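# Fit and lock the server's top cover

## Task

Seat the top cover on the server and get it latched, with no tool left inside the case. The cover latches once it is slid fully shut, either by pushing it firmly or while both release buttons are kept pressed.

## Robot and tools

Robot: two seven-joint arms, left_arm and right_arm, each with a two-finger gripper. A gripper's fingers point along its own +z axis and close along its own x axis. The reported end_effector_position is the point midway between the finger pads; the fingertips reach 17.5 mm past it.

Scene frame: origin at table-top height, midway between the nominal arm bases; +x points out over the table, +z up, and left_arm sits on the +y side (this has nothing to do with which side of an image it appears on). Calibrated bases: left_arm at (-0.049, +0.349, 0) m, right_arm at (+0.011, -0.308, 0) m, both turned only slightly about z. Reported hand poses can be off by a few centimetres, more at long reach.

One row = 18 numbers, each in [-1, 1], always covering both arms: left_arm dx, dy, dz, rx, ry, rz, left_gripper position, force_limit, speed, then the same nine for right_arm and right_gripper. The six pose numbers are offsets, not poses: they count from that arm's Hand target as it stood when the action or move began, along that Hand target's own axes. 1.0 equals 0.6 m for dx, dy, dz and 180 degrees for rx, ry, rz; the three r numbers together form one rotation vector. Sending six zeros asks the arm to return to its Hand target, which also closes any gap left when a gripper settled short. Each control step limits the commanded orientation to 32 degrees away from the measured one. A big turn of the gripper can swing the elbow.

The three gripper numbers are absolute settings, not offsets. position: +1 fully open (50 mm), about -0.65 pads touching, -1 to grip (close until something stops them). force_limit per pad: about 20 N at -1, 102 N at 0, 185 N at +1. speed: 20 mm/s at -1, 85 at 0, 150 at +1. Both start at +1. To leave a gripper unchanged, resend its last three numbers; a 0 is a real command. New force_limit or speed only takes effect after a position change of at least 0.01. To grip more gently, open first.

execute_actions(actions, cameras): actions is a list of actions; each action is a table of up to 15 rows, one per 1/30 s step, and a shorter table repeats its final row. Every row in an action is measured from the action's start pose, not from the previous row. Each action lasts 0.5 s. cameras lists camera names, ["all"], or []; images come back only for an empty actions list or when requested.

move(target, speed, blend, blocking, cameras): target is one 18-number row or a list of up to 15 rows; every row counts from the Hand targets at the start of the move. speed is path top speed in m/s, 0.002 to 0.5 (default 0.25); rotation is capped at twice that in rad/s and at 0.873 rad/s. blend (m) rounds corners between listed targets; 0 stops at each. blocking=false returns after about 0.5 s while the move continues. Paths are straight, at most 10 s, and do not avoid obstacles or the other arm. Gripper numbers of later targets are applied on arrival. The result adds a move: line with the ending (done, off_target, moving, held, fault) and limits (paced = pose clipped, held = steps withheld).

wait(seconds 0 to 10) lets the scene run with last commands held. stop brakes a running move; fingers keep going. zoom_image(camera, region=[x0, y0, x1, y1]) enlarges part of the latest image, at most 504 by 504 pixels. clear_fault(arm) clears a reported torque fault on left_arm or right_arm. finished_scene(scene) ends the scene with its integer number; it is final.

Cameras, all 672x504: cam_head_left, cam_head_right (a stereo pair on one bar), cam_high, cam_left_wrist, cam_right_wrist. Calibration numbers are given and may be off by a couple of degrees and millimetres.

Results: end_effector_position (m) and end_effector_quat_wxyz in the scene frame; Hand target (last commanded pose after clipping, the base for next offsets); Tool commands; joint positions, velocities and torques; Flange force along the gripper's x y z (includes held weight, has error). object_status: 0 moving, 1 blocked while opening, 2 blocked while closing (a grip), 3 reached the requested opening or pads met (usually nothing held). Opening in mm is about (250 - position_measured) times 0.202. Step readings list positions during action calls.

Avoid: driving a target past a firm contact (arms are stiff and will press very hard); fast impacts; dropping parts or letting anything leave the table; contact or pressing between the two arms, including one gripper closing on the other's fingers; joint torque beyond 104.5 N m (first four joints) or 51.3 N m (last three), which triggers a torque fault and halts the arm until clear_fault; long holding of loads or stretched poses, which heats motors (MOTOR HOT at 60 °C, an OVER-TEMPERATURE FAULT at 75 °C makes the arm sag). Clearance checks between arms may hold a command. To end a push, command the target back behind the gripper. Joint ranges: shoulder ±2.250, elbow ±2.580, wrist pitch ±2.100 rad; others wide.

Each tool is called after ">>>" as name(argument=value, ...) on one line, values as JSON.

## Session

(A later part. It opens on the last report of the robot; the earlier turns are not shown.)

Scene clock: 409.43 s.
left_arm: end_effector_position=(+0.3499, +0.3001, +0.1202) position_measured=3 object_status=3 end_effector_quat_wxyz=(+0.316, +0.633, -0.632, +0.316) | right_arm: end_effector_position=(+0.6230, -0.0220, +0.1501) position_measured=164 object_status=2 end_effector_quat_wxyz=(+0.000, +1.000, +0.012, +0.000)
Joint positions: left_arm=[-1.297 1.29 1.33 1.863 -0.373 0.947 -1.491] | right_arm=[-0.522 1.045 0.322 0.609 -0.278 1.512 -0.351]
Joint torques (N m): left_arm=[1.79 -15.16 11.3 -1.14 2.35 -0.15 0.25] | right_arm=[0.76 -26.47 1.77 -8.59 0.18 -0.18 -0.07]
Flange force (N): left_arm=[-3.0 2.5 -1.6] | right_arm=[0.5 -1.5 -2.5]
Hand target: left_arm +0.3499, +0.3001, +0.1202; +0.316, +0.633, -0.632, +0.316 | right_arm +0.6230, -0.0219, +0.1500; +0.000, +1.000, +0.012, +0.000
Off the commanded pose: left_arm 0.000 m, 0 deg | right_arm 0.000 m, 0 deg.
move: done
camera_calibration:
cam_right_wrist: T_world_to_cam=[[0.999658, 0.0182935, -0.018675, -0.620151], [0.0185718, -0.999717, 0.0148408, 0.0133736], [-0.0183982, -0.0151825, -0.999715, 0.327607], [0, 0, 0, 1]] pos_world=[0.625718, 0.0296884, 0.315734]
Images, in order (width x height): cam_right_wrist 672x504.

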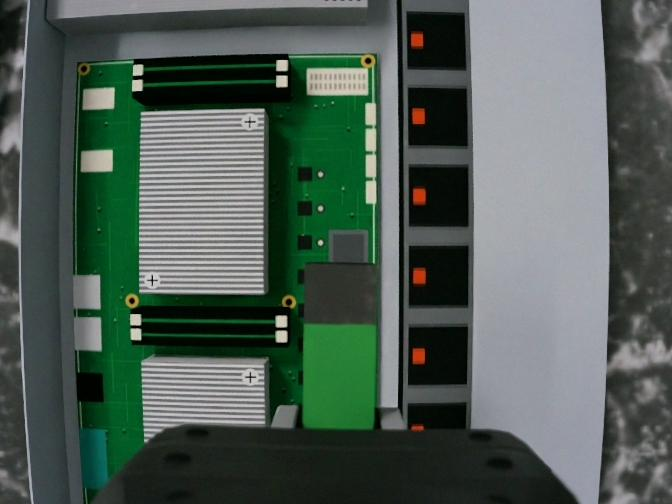

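>>> move(target=[[0,0,0,0,0,0,1,1,1,-0.0205,0.6463,0,0,0,0,-1,-0.7,0],[0,0,0,0,0,0,1,1,1,-0.0205,0.6463,0.205,0,0,0,0.5,-0.7,0],[0,0,0,0,0,0,1,1,1,-0.0205,0.6463,0,0,0,0,0.5,-0.7,0],[0,0,0,0,0,0,1,1,1,-0.623,0.0483,-0.1167,0,0,0,1,-0.7,0]], speed=[0.35,0.12,0.3,0.4], cameras=["all"])

Scene clock: 503.30 s.
left_arm: end_effector_position=(+0.3499, +0.3001, +0.1202) position_measured=3 object_status=3 end_effector_quat_wxyz=(+0.316, +0.633, -0.632, +0.316) | right_arm: end_effector_position=(+0.2500, -0.0602, +0.2199) position_measured=3 object_status=3 end_effector_quat_wxyz=(+0.000, +1.000, +0.012, +0.000)
Joint positions: left_arm=[-1.297 1.29 1.33 1.863 -0.373 0.947 -1.491] | right_arm=[-0.954 0.158 0.131 1.91 -0.023 1.074 -0.824]
Joint torques (N m): left_arm=[1.76 -15.16 11.31 -1.22 2.32 -0.12 0.22] | right_arm=[0.84 -10.49 -0.04 -7.74 0.16 -0.19 -0.06]
Flange force (N): left_arm=[-2.9 2.7 -1.4] | right_arm=[-1.3 -0.5 -3.8]
Hand target: left_arm +0.3499, +0.3001, +0.1202; +0.316, +0.633, -0.632, +0.316 | right_arm +0.2500, -0.0602, +0.2199; +0.000, +1.000, +0.012, +0.000
Off the commanded pose: left_arm 0.000 m, 0 deg | right_arm 0.000 m, 0 deg.
move: done
camera_calibration:
cam_left_wrist: T_world_to_cam=[[-0.0377149, -0.585872, 0.809525, 0.0932294], [-0.999197, 0.0111663, -0.0384702, 0.414996], [0.0134992, -0.810327, -0.585823, 0.476487], [0, 0, 0, 1]] pos_world=[0.411747, 0.436096, 0.21963]
cam_right_wrist: T_world_to_cam=[[0.999655, 0.0183943, -0.0187741, -0.245235], [0.0186722, -0.999717, 0.0147385, -0.0189112], [-0.0184977, -0.015084, -0.999715, 0.390069], [0, 0, 0, 1]] pos_world=[0.252718, -0.00851111, 0.385633]

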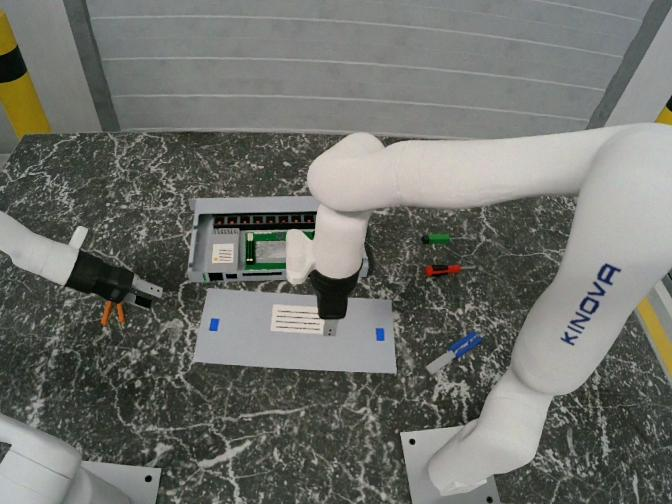

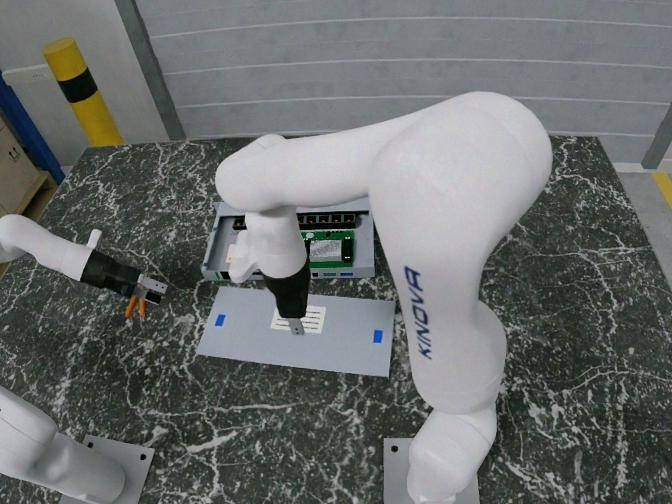

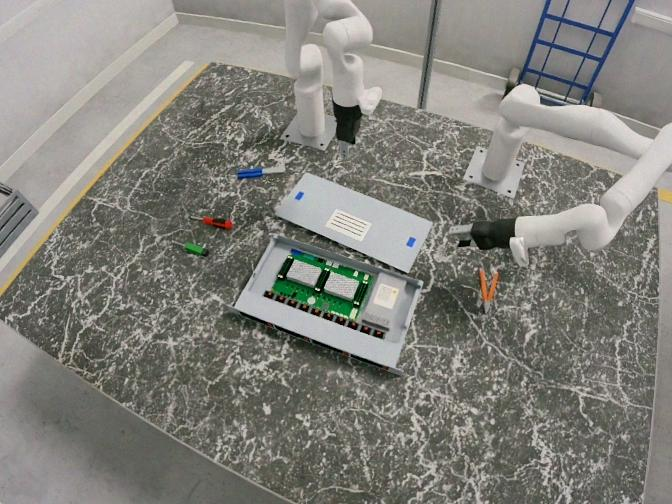

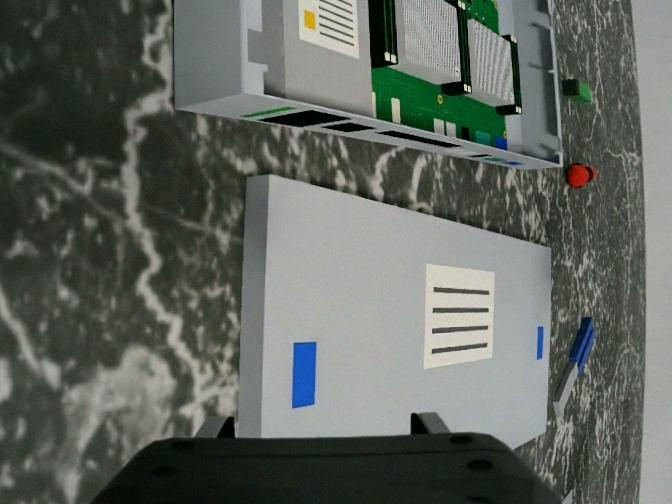

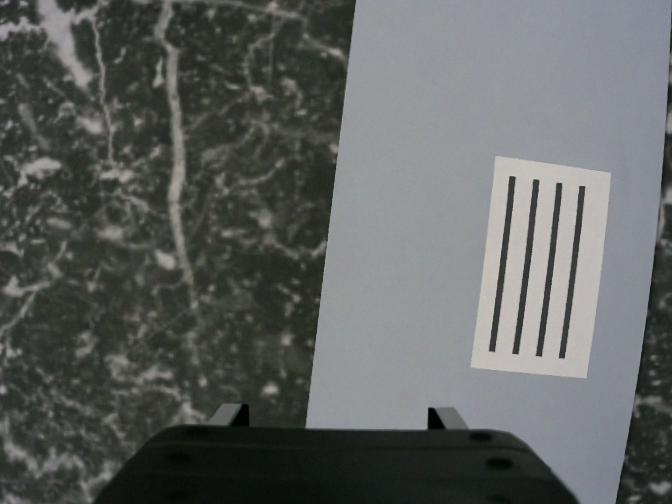

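>>> move(target=[0,0,0,0,0,0,1,1,1,-0.049,-0.06,0.1333,-0.0258,0.4495,0.0302,1,-0.7,0], speed=0.3, cameras=["cam_head_left", "cam_high", "cam_right_wrist"])

Scene clock: 537.80 s.
left_arm: end_effector_position=(+0.3499, +0.3001, +0.1202) position_measured=3 object_status=3 end_effector_quat_wxyz=(+0.316, +0.633, -0.632, +0.316) | right_arm: end_effector_position=(+0.2198, -0.0249, +0.1400) position_measured=3 object_status=3 end_effector_quat_wxyz=(+0.029, +0.760, -0.034, +0.649)
Joint positions: left_arm=[-1.297 1.29 1.33 1.863 -0.373 0.947 -1.491] | right_arm=[-1.971 1.02 0.005 2.205 1.061 1.369 -3.214]
Joint torques (N m): left_arm=[1.89 -15.18 11.32 -1.21 2.32 -0.1 0.26] | right_arm=[0.88 -14.17 2.99 3.16 -0.05 3.2 -0.1]
Flange force (N): left_arm=[-3.0 3.0 -1.5] | right_arm=[3.2 -1.7 -4.1]
Hand target: left_arm +0.3499, +0.3001, +0.1202; +0.316, +0.633, -0.632, +0.316 | right_arm +0.2198, -0.0249, +0.1399; +0.029, +0.760, -0.034, +0.649
Off the commanded pose: left_arm 0.000 m, 0 deg | right_arm 0.000 m, 0 deg.
move: done
camera_calibration:
cam_right_wrist: T_world_to_cam=[[0.173613, -0.0223875, 0.98456, -0.176965], [-0.105418, -0.99442, -0.00402272, 0.0481134], [0.979156, -0.103092, -0.175004, -0.0268268], [0, 0, 0, 1]] pos_world=[0.062063, 0.0411175, 0.169731]
Images, in order (width x height): cam_head_left 672x504, cam_high 672x504, cam_right_wrist 672x504.

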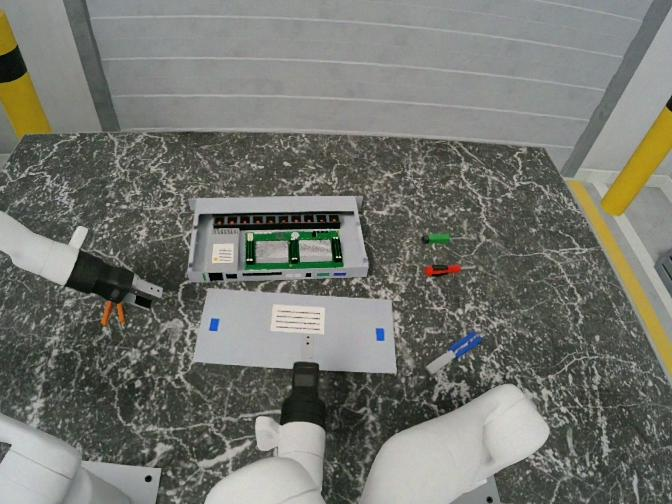

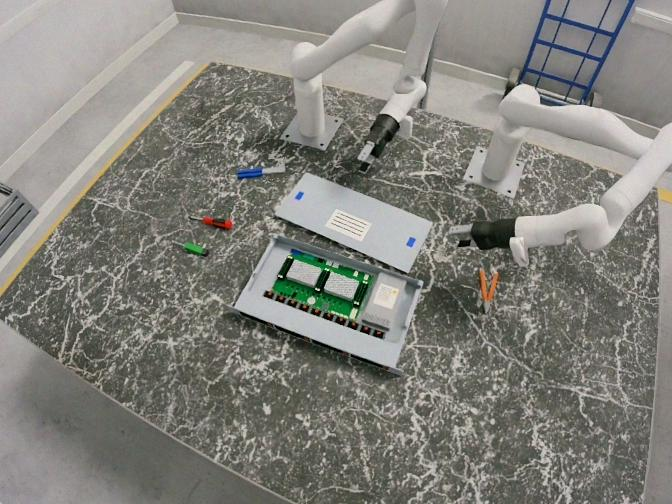

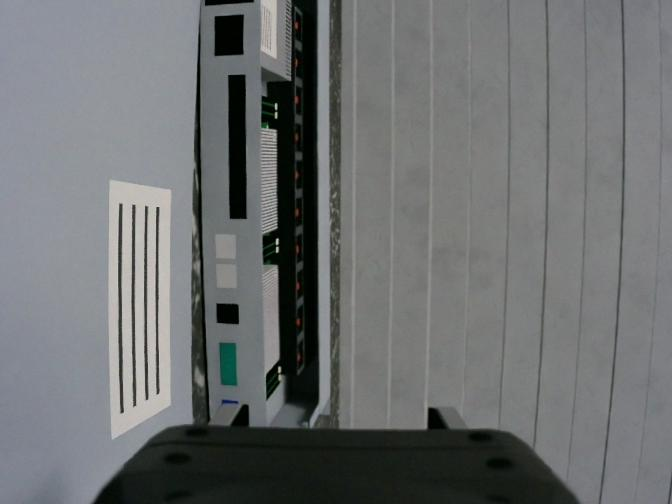

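>>> zoom_image(camera="cam_high", region=[340, 0, 480, 180])

Scaled by 2.800 from the camera's 672x504 image, which has a finer 960x720 frame.

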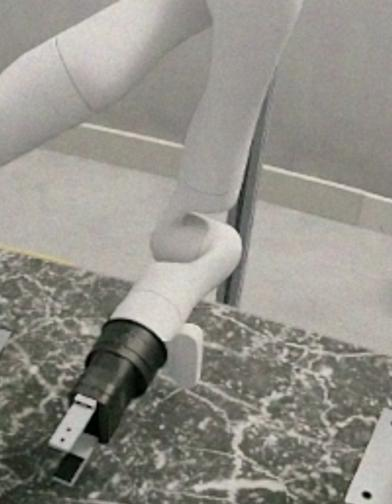

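>>> move(target=[[0,0,0,0,0,0,1,1,1,-0.135,-0.0078,-0.001,0,0,0,1,-0.7,0],[0,0,0,0,0,0,1,1,1,-0.1715,-0.0078,0.0048,0,0,0,1,-0.7,0]], speed=[0.2,0.05], cameras=["cam_right_wrist", "cam_left_wrist", "cam_high"])

>>> zoom_image(camera="cam_high", region=[320, 90, 440, 200])

Scene clock: 551.23 s.
left_arm: end_effector_position=(+0.3499, +0.3001, +0.1202) position_measured=3 object_status=3 end_effector_quat_wxyz=(+0.316, +0.633, -0.632, +0.316) | right_arm: end_effector_position=(+0.2070, -0.0190, +0.0379) position_measured=3 object_status=3 end_effector_quat_wxyz=(+0.029, +0.760, -0.034, +0.649)
Joint positions: left_arm=[-1.297 1.29 1.33 1.863 -0.373 0.947 -1.491] | right_arm=[-1.986 1.299 -0.01 2.043 1.064 1.322 -3.324]
Joint torques (N m): left_arm=[1.78 -15.14 11.33 -1.15 2.33 -0.15 0.24] | right_arm=[0.83 -15.33 3.23 4.31 -0.41 3.15 -0.13]
Flange force (N): left_arm=[-3.0 2.5 -1.6] | right_arm=[2.2 -2.1 -3.8]
Hand target: left_arm +0.3499, +0.3001, +0.1202; +0.316, +0.633, -0.632, +0.316 | right_arm +0.2070, -0.0190, +0.0379; +0.029, +0.760, -0.034, +0.649
Off the commanded pose: left_arm 0.000 m, 0 deg | right_arm 0.000 m, 0 deg.
move: done
camera_calibration:
cam_left_wrist: T_world_to_cam=[[-0.0377149, -0.585872, 0.809525, 0.0932294], [-0.999197, 0.0111663, -0.0384702, 0.414996], [0.0134992, -0.810327, -0.585823, 0.476487], [0, 0, 0, 1]] pos_world=[0.411747, 0.436096, 0.21963]
cam_right_wrist: T_world_to_cam=[[0.173615, -0.0223863, 0.984559, -0.0741876], [-0.105321, -0.99443, -0.00403874, 0.0521182], [0.979166, -0.102993, -0.175006, -0.0315516], [0, 0, 0, 1]] pos_world=[0.0492634, 0.0469175, 0.0677309]
Images, in order (width x height): cam_high 672x504, cam_left_wrist 672x504, cam_right_wrist 672x504.

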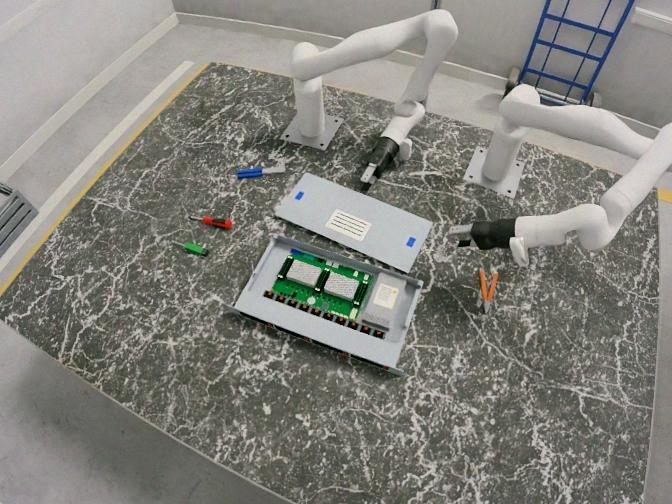

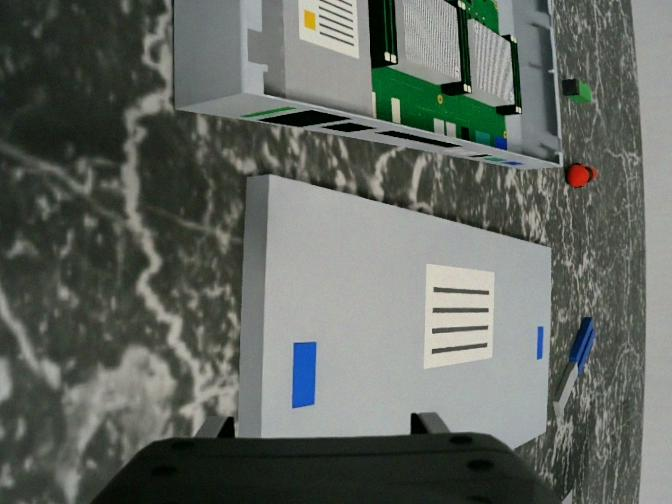

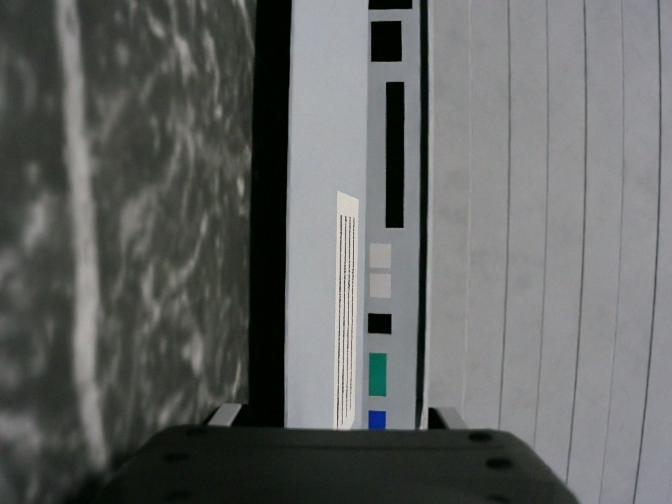

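Scaled by 4.200 from the camera's 672x504 image, which has a finer 960x720 frame.

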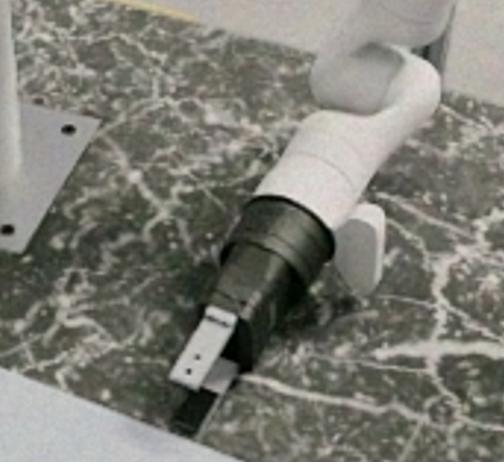

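>>> move(target=[0,0,0,0,0,0,1,1,1,0.0094,0,0.0594,0,0,0,1,-0.7,0], speed=0.06, cameras=["cam_right_wrist", "cam_high"])

>>> zoom_image(camera="cam_high", region=[320, 130, 420, 210])

Scene clock: 568.00 s.
left_arm: end_effector_position=(+0.3499, +0.3001, +0.1202) position_measured=3 object_status=3 end_effector_quat_wxyz=(+0.316, +0.633, -0.632, +0.316) | right_arm: end_effector_position=(+0.2430, -0.0223, +0.0379) position_measured=3 object_status=3 end_effector_quat_wxyz=(+0.029, +0.760, -0.034, +0.649)
Joint positions: left_arm=[-1.297 1.29 1.33 1.863 -0.373 0.947 -1.491] | right_arm=[-1.931 1.311 0.038 2.088 1.15 1.27 -3.363]
Joint torques (N m): left_arm=[1.8 -15.19 11.27 -1.19 2.35 -0.09 0.26] | right_arm=[0.89 -15.06 3.75 4.63 -0.56 3.2 -0.12]
Flange force (N): left_arm=[-3.0 2.7 -1.4] | right_arm=[2.1 -2.2 -3.7]
Hand target: left_arm +0.3499, +0.3001, +0.1202; +0.316, +0.633, -0.632, +0.316 | right_arm +0.2430, -0.0223, +0.0379; +0.029, +0.760, -0.034, +0.649
Off the commanded pose: left_arm 0.000 m, 0 deg | right_arm 0.000 m, 0 deg.
move: done
camera_calibration:
cam_right_wrist: T_world_to_cam=[[0.173613, -0.0223875, 0.98456, -0.0804107], [-0.105418, -0.99442, -0.00402272, 0.0527339], [0.979156, -0.103092, -0.175004, -0.0671431], [0, 0, 0, 1]] pos_world=[0.085263, 0.0437175, 0.067631]
Images, in order (width x height): cam_high 672x504, cam_right_wrist 672x504.

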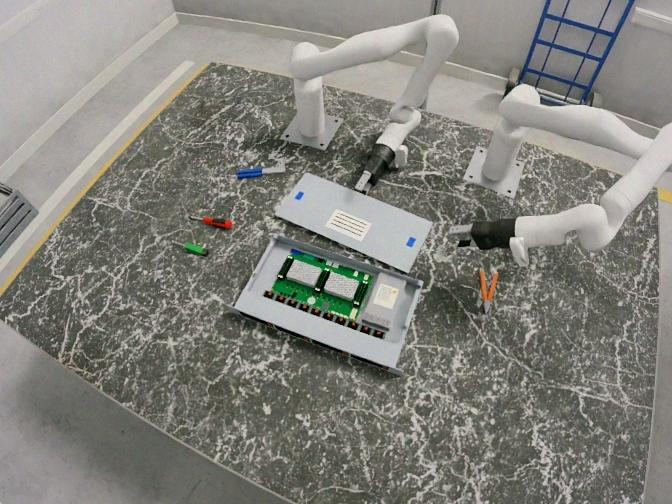

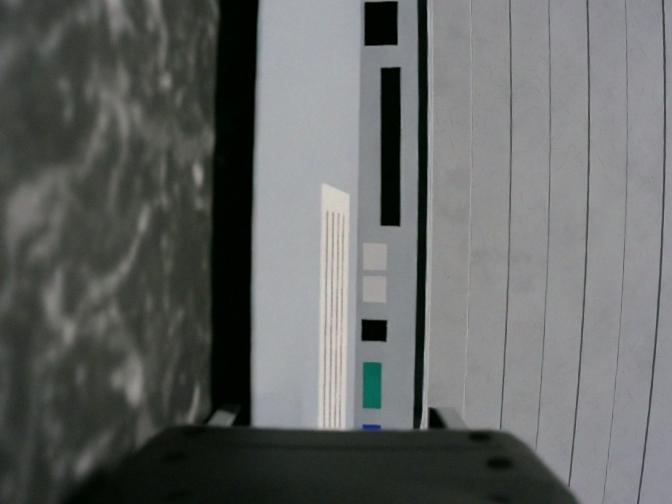

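Scaled by 5.040 from the camera's 672x504 image, which has a finer 960x720 frame.

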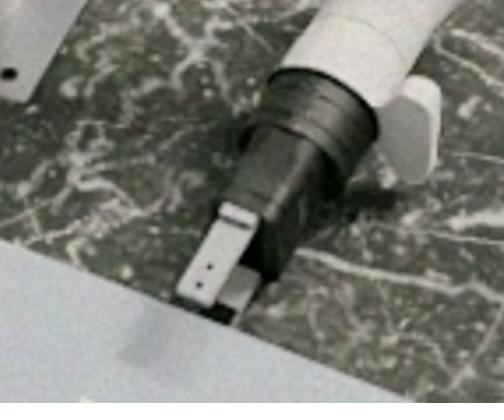

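>>> move(target=[0,0,0,0,0,0,1,1,1,0,0,0,0,0,0,-1,0.3,-1], cameras=["cam_right_wrist", "cam_high", "cam_left_wrist"])

>>> zoom_image(camera="cam_high", region=[320, 130, 420, 210])

Scene clock: 575.07 s.
left_arm: end_effector_position=(+0.3499, +0.3001, +0.1202) position_measured=3 object_status=3 end_effector_quat_wxyz=(+0.316, +0.633, -0.632, +0.316) | right_arm: end_effector_position=(+0.2430, -0.0223, +0.0379) position_measured=250 object_status=3 end_effector_quat_wxyz=(+0.029, +0.759, -0.034, +0.649)
Joint positions: left_arm=[-1.297 1.29 1.33 1.863 -0.373 0.947 -1.491] | right_arm=[-1.931 1.311 0.038 2.088 1.15 1.27 -3.363]
Joint torques (N m): left_arm=[1.76 -15.13 11.31 -1.18 2.35 -0.09 0.24] | right_arm=[1.24 -14.89 2.26 3.62 0.08 1.19 0.02]
Flange force (N): left_arm=[-2.9 2.6 -1.4] | right_arm=[4.8 -1.8 -5.8]
Hand target: left_arm +0.3499, +0.3001, +0.1202; +0.316, +0.633, -0.632, +0.316 | right_arm +0.2430, -0.0223, +0.0379; +0.029, +0.760, -0.034, +0.649
Off the commanded pose: left_arm 0.000 m, 0 deg | right_arm 0.000 m, 0 deg.
move: done
camera_calibration:
cam_left_wrist: T_world_to_cam=[[-0.0377149, -0.585872, 0.809525, 0.0932294], [-0.999197, 0.0111663, -0.0384702, 0.414996], [0.0134992, -0.810327, -0.585823, 0.476487], [0, 0, 0, 1]] pos_world=[0.411747, 0.436096, 0.21963]
cam_right_wrist: T_world_to_cam=[[0.173514, -0.0223939, 0.984577, -0.0805016], [-0.105421, -0.99442, -0.00403922, 0.0527355], [0.979173, -0.103094, -0.174907, -0.0671332], [0, 0, 0, 1]] pos_world=[0.0852625, 0.0437175, 0.067731]
Images, in order (width x height): cam_high 672x504, cam_left_wrist 672x504, cam_right_wrist 672x504.

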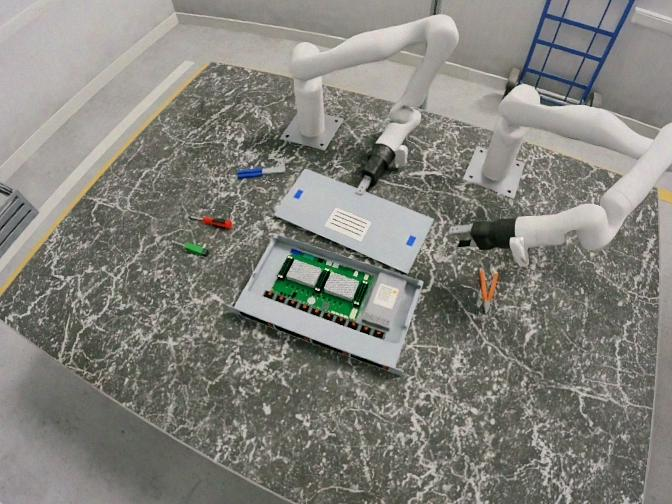

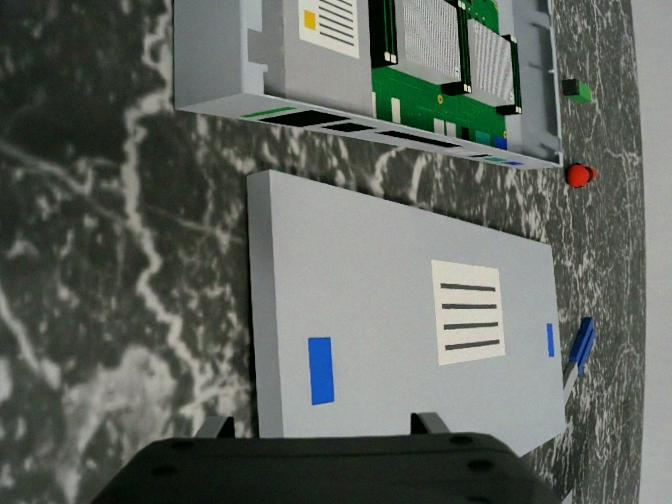

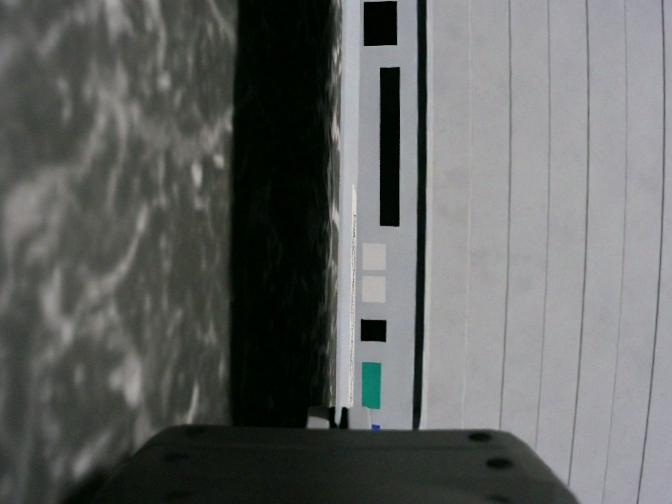

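Scaled by 5.040 from the camera's 672x504 image, which has a finer 960x720 frame.

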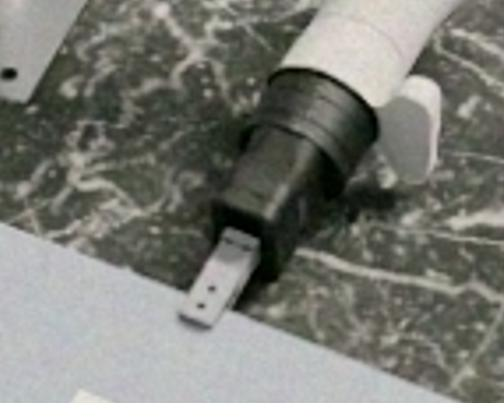

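>>> zoom_image(camera="cam_left_wrist", region=[160, 0, 280, 120])

>>> zoom_image(camera="cam_left_wrist", region=[500, 0, 580, 170])

>>> zoom_image(camera="cam_high", region=[380, 260, 430, 380])

>>> zoom_image(camera="cam_high", region=[225, 230, 300, 330])

Scaled by 4.200.

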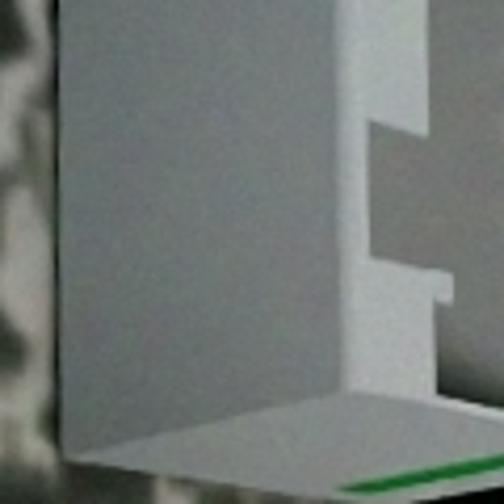

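Scaled by 2.965.

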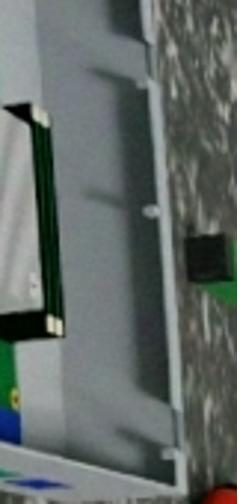

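Scaled by 4.200 from the camera's 672x504 image, which has a finer 960x720 frame.

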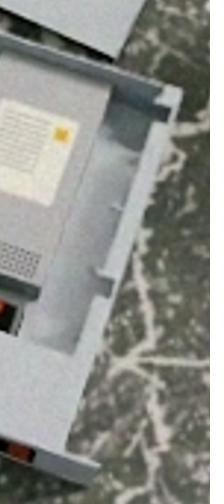

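Scaled by 5.040 from the camera's 672x504 image, which has a finer 960x720 frame.

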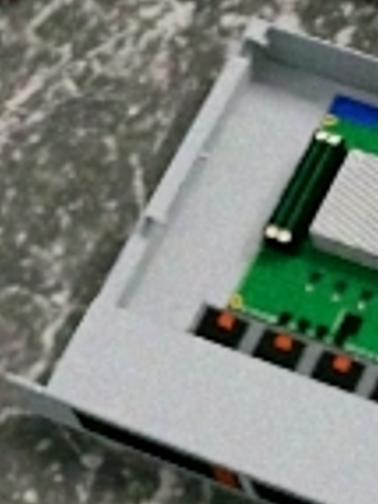

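>>> move(target=[[0,0,0,0,0,0,1,1,1,0.1975,0,-0.0313,0,0,0,-1,0.3,-1]], speed=0.12, cameras=["all"])

Scene clock: 631.47 s.
left_arm: end_effector_position=(+0.3499, +0.3001, +0.1202) position_measured=3 object_status=3 end_effector_quat_wxyz=(+0.316, +0.633, -0.632, +0.316) | right_arm: end_effector_position=(+0.2429, -0.0223, +0.1578) position_measured=250 object_status=3 end_effector_quat_wxyz=(+0.029, +0.760, -0.034, +0.649)
Joint positions: left_arm=[-1.297 1.29 1.33 1.863 -0.373 0.947 -1.491] | right_arm=[-1.939 0.971 0.052 2.236 1.116 1.347 -3.181]
Joint torques (N m): left_arm=[1.89 -15.19 11.32 -1.17 2.33 -0.13 0.26] | right_arm=[0.91 -14.93 5.88 4.25 -0.06 6.38 -0.26]
Flange force (N): left_arm=[-3.1 2.8 -1.6] | right_arm=[-4.0 -1.8 -3.2]
Hand target: left_arm +0.3499, +0.3001, +0.1202; +0.316, +0.633, -0.632, +0.316 | right_arm +0.2429, -0.0223, +0.1578; +0.029, +0.760, -0.034, +0.649
Off the commanded pose: left_arm 0.000 m, 0 deg | right_arm 0.000 m, 0 deg.
move: done
camera_calibration:
cam_left_wrist: T_world_to_cam=[[-0.0377149, -0.585872, 0.809525, 0.0932294], [-0.999197, 0.0111663, -0.0384702, 0.414996], [0.0134992, -0.810327, -0.585823, 0.476487], [0, 0, 0, 1]] pos_world=[0.411747, 0.436096, 0.21963]
cam_right_wrist: T_world_to_cam=[[0.173623, -0.0222893, 0.98456, -0.198548], [-0.105403, -0.994422, -0.00392533, 0.0530875], [0.979155, -0.103094, -0.175003, -0.046055], [0, 0, 0, 1]] pos_world=[0.0851631, 0.0436179, 0.187631]

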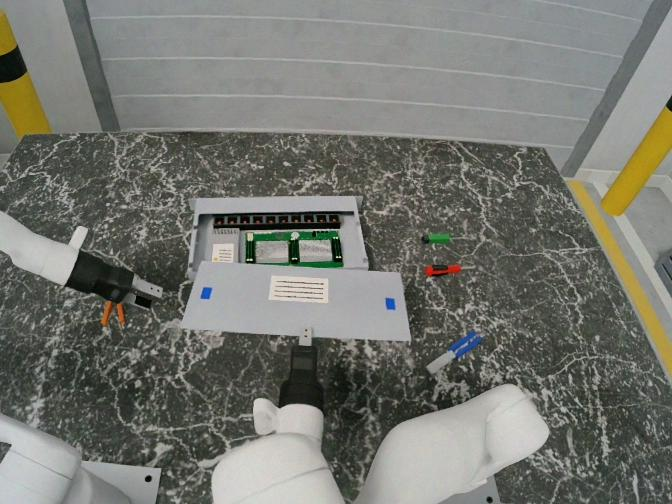

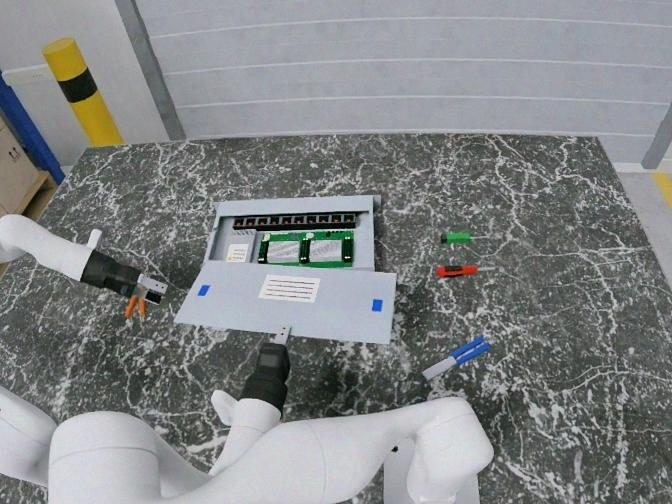

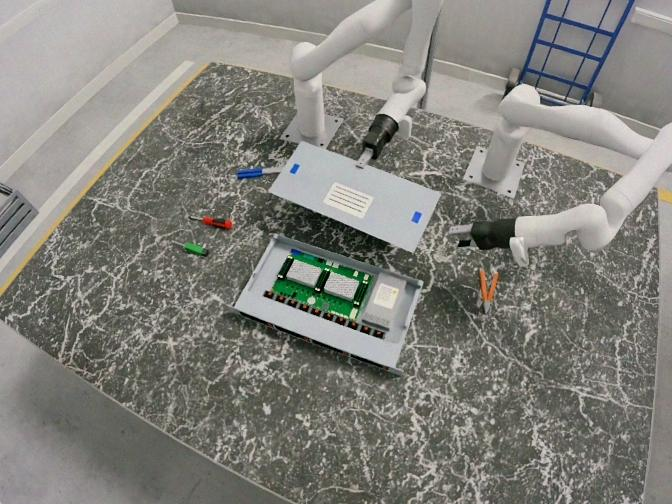

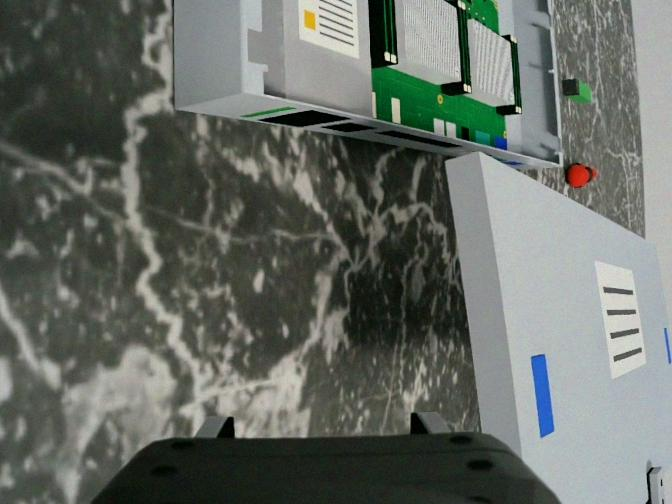

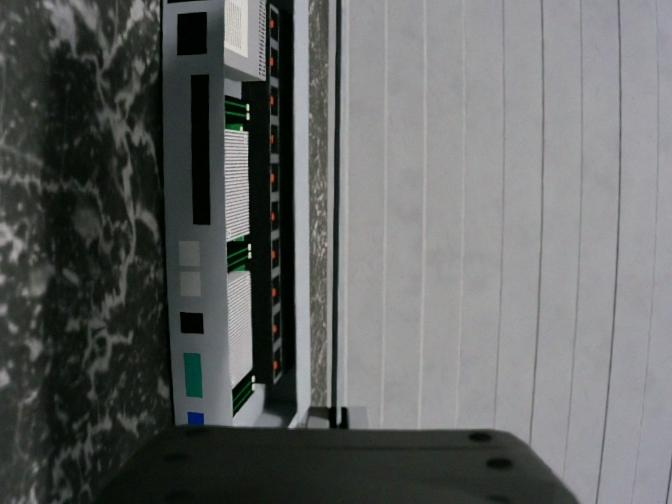

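>>> move(target=[0.1467,-0.25,-0.11,0,-0.2952,0,1,1,1,0.0119,-0.0888,0.3713,0.0351,0,-0.0056,-1,0.3,-1], speed=0.15, cameras=["all"])

Scene clock: 654.43 s.
left_arm: end_effector_position=(+0.4999, +0.3001, +0.2302) position_measured=3 object_status=3 end_effector_quat_wxyz=(-0.001, +0.707, -0.707, -0.001) | right_arm: end_effector_position=(+0.4679, +0.0110, +0.1301) position_measured=250 object_status=3 end_effector_quat_wxyz=(-0.007, +0.760, +0.008, +0.650)
Joint positions: left_arm=[-0.475 0.795 1.025 1.19 -0.66 1.488 -1.066] | right_arm=[-1.463 1.097 0.332 2.191 1.898 1.167 -3.351]
Joint torques (N m): left_arm=[1.74 -20.24 7.03 -7.23 0.14 0.08 0.27] | right_arm=[0.83 -18.99 9.39 0.36 -1.21 6.15 -0.25]
Flange force (N): left_arm=[-3.7 1.2 -0.3] | right_arm=[-4.5 -3.3 -1.1]
Hand target: left_arm +0.4999, +0.3001, +0.2302; -0.001, +0.707, -0.707, -0.001 | right_arm +0.4680, +0.0110, +0.1302; -0.007, +0.760, +0.008, +0.650
Off the commanded pose: left_arm 0.000 m, 0 deg | right_arm 0.000 m, 0 deg.
move: done
camera_calibration:
cam_left_wrist: T_world_to_cam=[[-0.0372632, -0.999163, 0.0168638, 0.316118], [-0.999222, 0.0370369, -0.0135332, 0.555612], [0.0128973, -0.017355, -0.999766, 0.396456], [0, 0, 0, 1]] pos_world=[0.561846, 0.302156, 0.398552]
cam_right_wrist: T_world_to_cam=[[0.175023, -0.00270356, 0.984561, -0.210484], [0.00613774, -0.999974, -0.00383697, 0.0577444], [0.984545, 0.00671454, -0.175002, -0.271561], [0, 0, 0, 1]] pos_world=[0.303849, 0.0589973, 0.159932]

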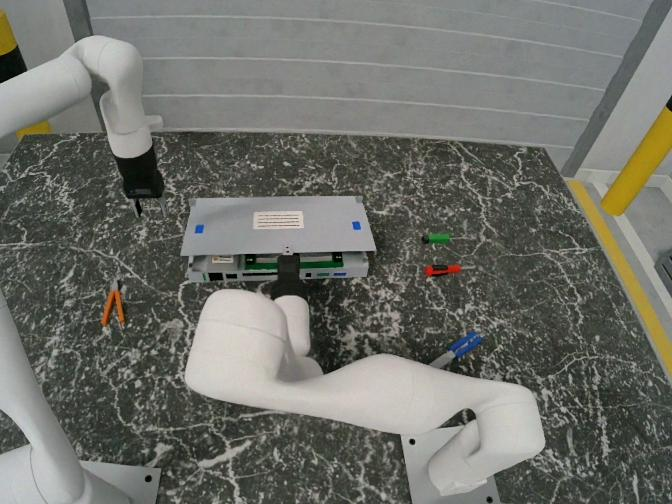

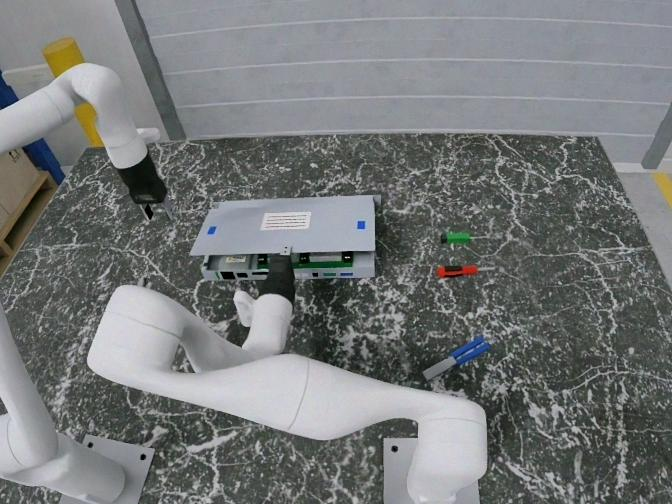

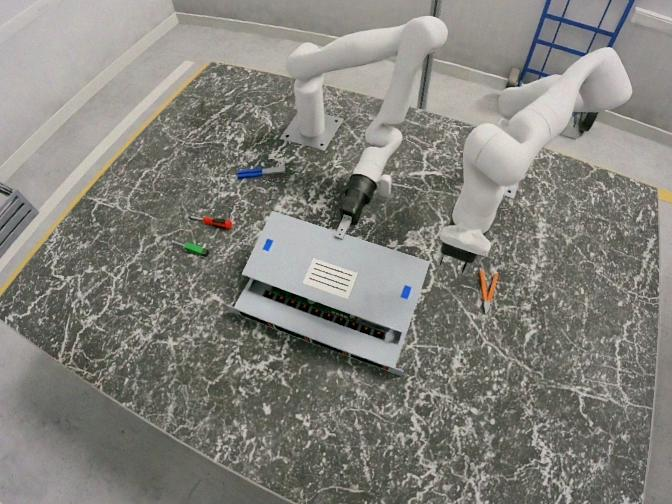

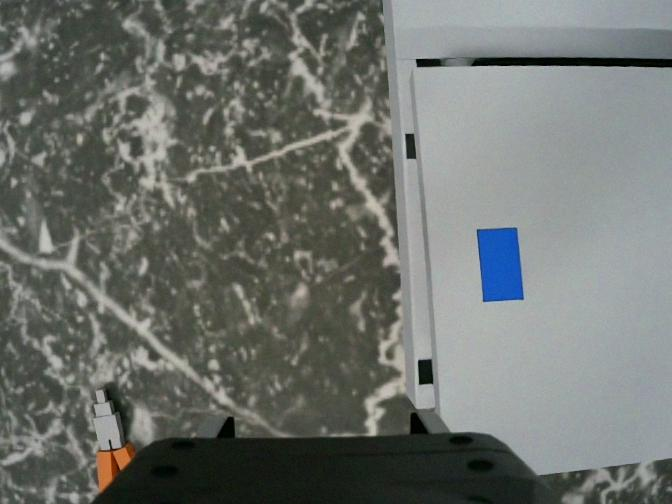

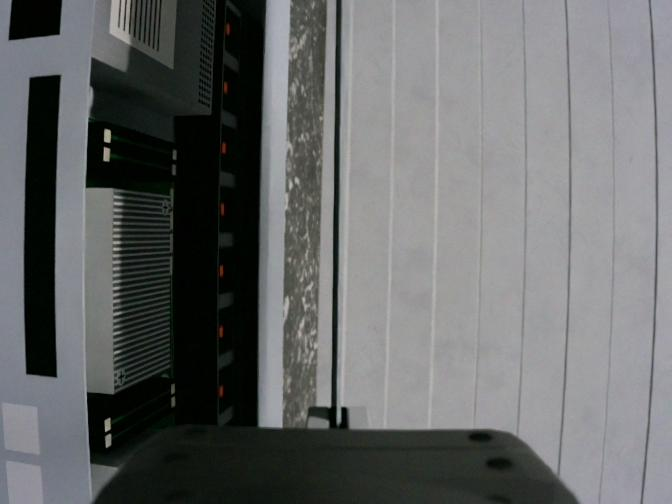

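>>> zoom_image(camera="cam_left_wrist", region=[360, 20, 560, 240])

>>> zoom_image(camera="cam_left_wrist", region=[370, 280, 550, 480])

Scaled by 2.291.

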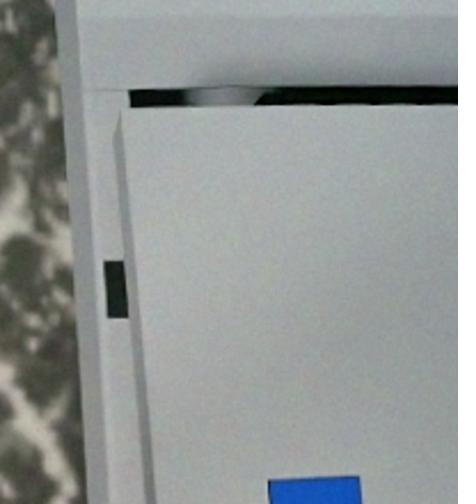

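Scaled by 2.520.

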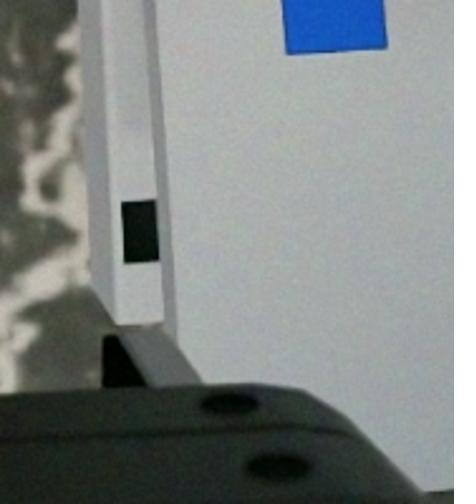

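>>> zoom_image(camera="cam_left_wrist", region=[385, 50, 465, 150])

>>> zoom_image(camera="cam_head_left", region=[170, 190, 290, 290])

>>> zoom_image(camera="cam_high", region=[380, 240, 440, 390])

Scaled by 5.040.

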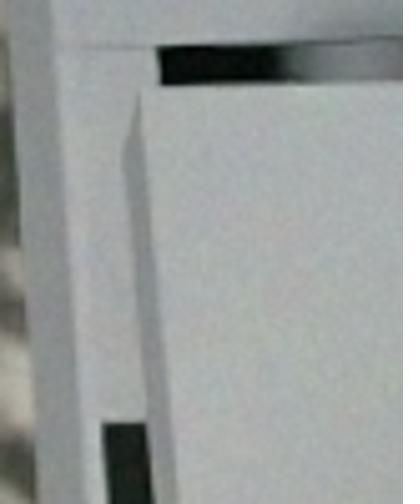

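Scaled by 4.200 from the camera's 672x504 image, which has a finer 960x720 frame.

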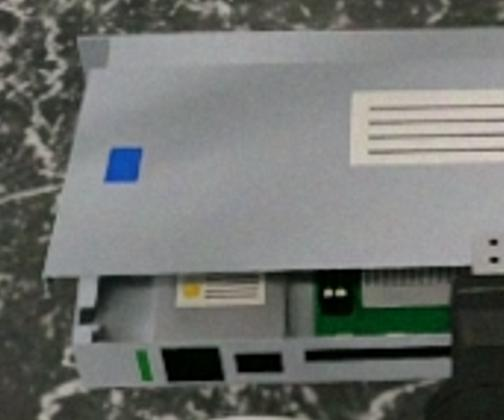

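Scaled by 3.360 from the camera's 672x504 image, which has a finer 960x720 frame.

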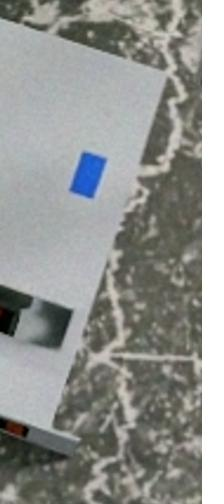

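>>> zoom_image(camera="cam_head_left", region=[320, 185, 400, 290])

>>> zoom_image(camera="cam_head_right", region=[320, 185, 400, 290])

>>> zoom_image(camera="cam_head_right", region=[180, 185, 260, 290])

>>> zoom_image(camera="cam_high", region=[225, 205, 305, 325])

Scaled by 4.800 from the camera's 672x504 image, which has a finer 960x720 frame.

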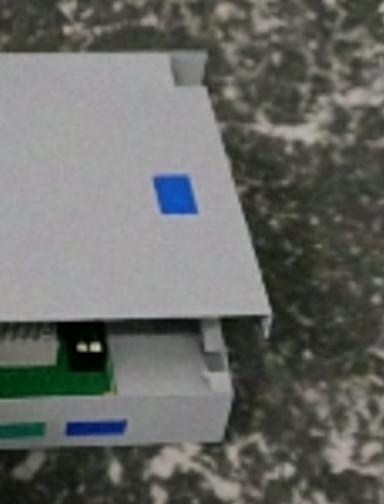

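Scaled by 4.800 from the camera's 672x504 image, which has a finer 960x720 frame.

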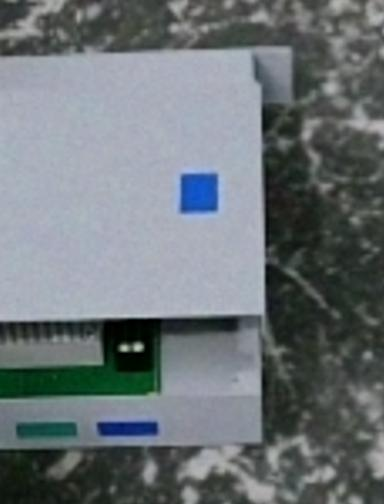

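Scaled by 4.800 from the camera's 672x504 image, which has a finer 960x720 frame.

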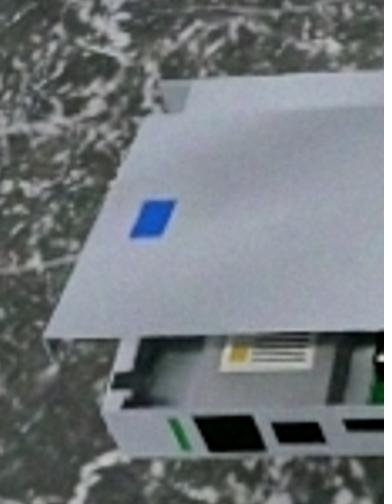

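Scaled by 4.200 from the camera's 672x504 image, which has a finer 960x720 frame.

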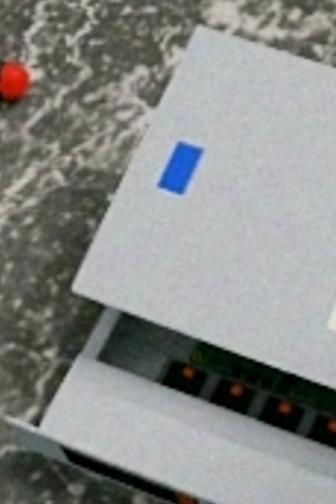

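>>> move(target=[0.24,0.07,0.1,0,-0.1483,0,1,1,1,-0.0625,-0.0083,-0.395,0,0,0,-1,0.3,-1], speed=0.2, cameras=["cam_left_wrist"])

>>> zoom_image(camera="cam_left_wrist", region=[100, 0, 400, 225])

>>> zoom_image(camera="cam_left_wrist", region=[100, 220, 400, 445])

Scene clock: 776.70 s.
left_arm: end_effector_position=(+0.4580, +0.1562, +0.1700) position_measured=3 object_status=3 end_effector_quat_wxyz=(-0.164, +0.688, -0.688, -0.164) | right_arm: end_effector_position=(+0.2280, +0.0107, +0.1301) position_measured=250 object_status=3 end_effector_quat_wxyz=(-0.007, +0.760, +0.008, +0.650)
Joint positions: left_arm=[0.179 0.946 0.773 1.072 -0.901 1.714 -0.639] | right_arm=[-1.971 1.052 0.029 2.206 1.191 1.347 -3.241]
Joint torques (N m): left_arm=[1.76 -23.39 5.18 -6.44 -0.8 1.42 0.37] | right_arm=[0.81 -15.87 5.99 4.49 -0.54 6.28 -0.28]
Flange force (N): left_arm=[-3.9 -1.0 1.1] | right_arm=[-4.2 -2.5 -2.5]
Hand target: left_arm +0.4580, +0.1561, +0.1700; -0.164, +0.688, -0.688, -0.164 | right_arm +0.2280, +0.0107, +0.1301; -0.007, +0.760, +0.008, +0.650
Off the commanded pose: left_arm 0.000 m, 0 deg | right_arm 0.000 m, 0 deg.
move: done
camera_calibration:
cam_left_wrist: T_world_to_cam=[[-0.0374248, -0.900273, -0.433713, 0.232956], [-0.999221, 0.0391416, 0.00497441, 0.51482], [0.0124979, 0.433562, -0.901037, 0.247294], [0, 0, 0, 1]] pos_world=[0.520047, 0.0823562, 0.321296]
Images, in order (width x height): cam_left_wrist 672x504.

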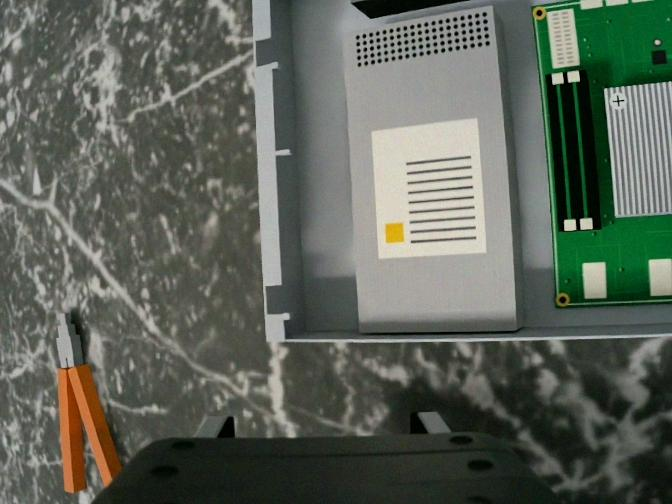

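Scaled by 1.680.

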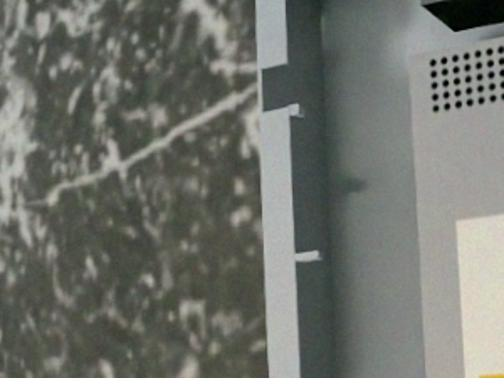

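Scaled by 1.680.

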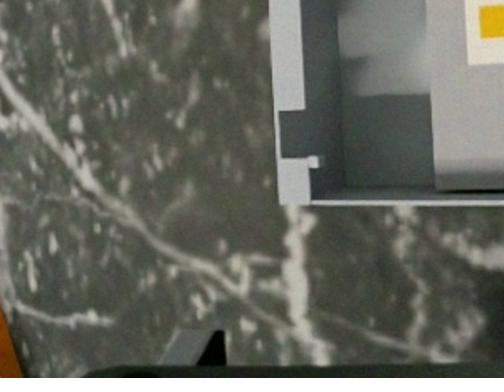

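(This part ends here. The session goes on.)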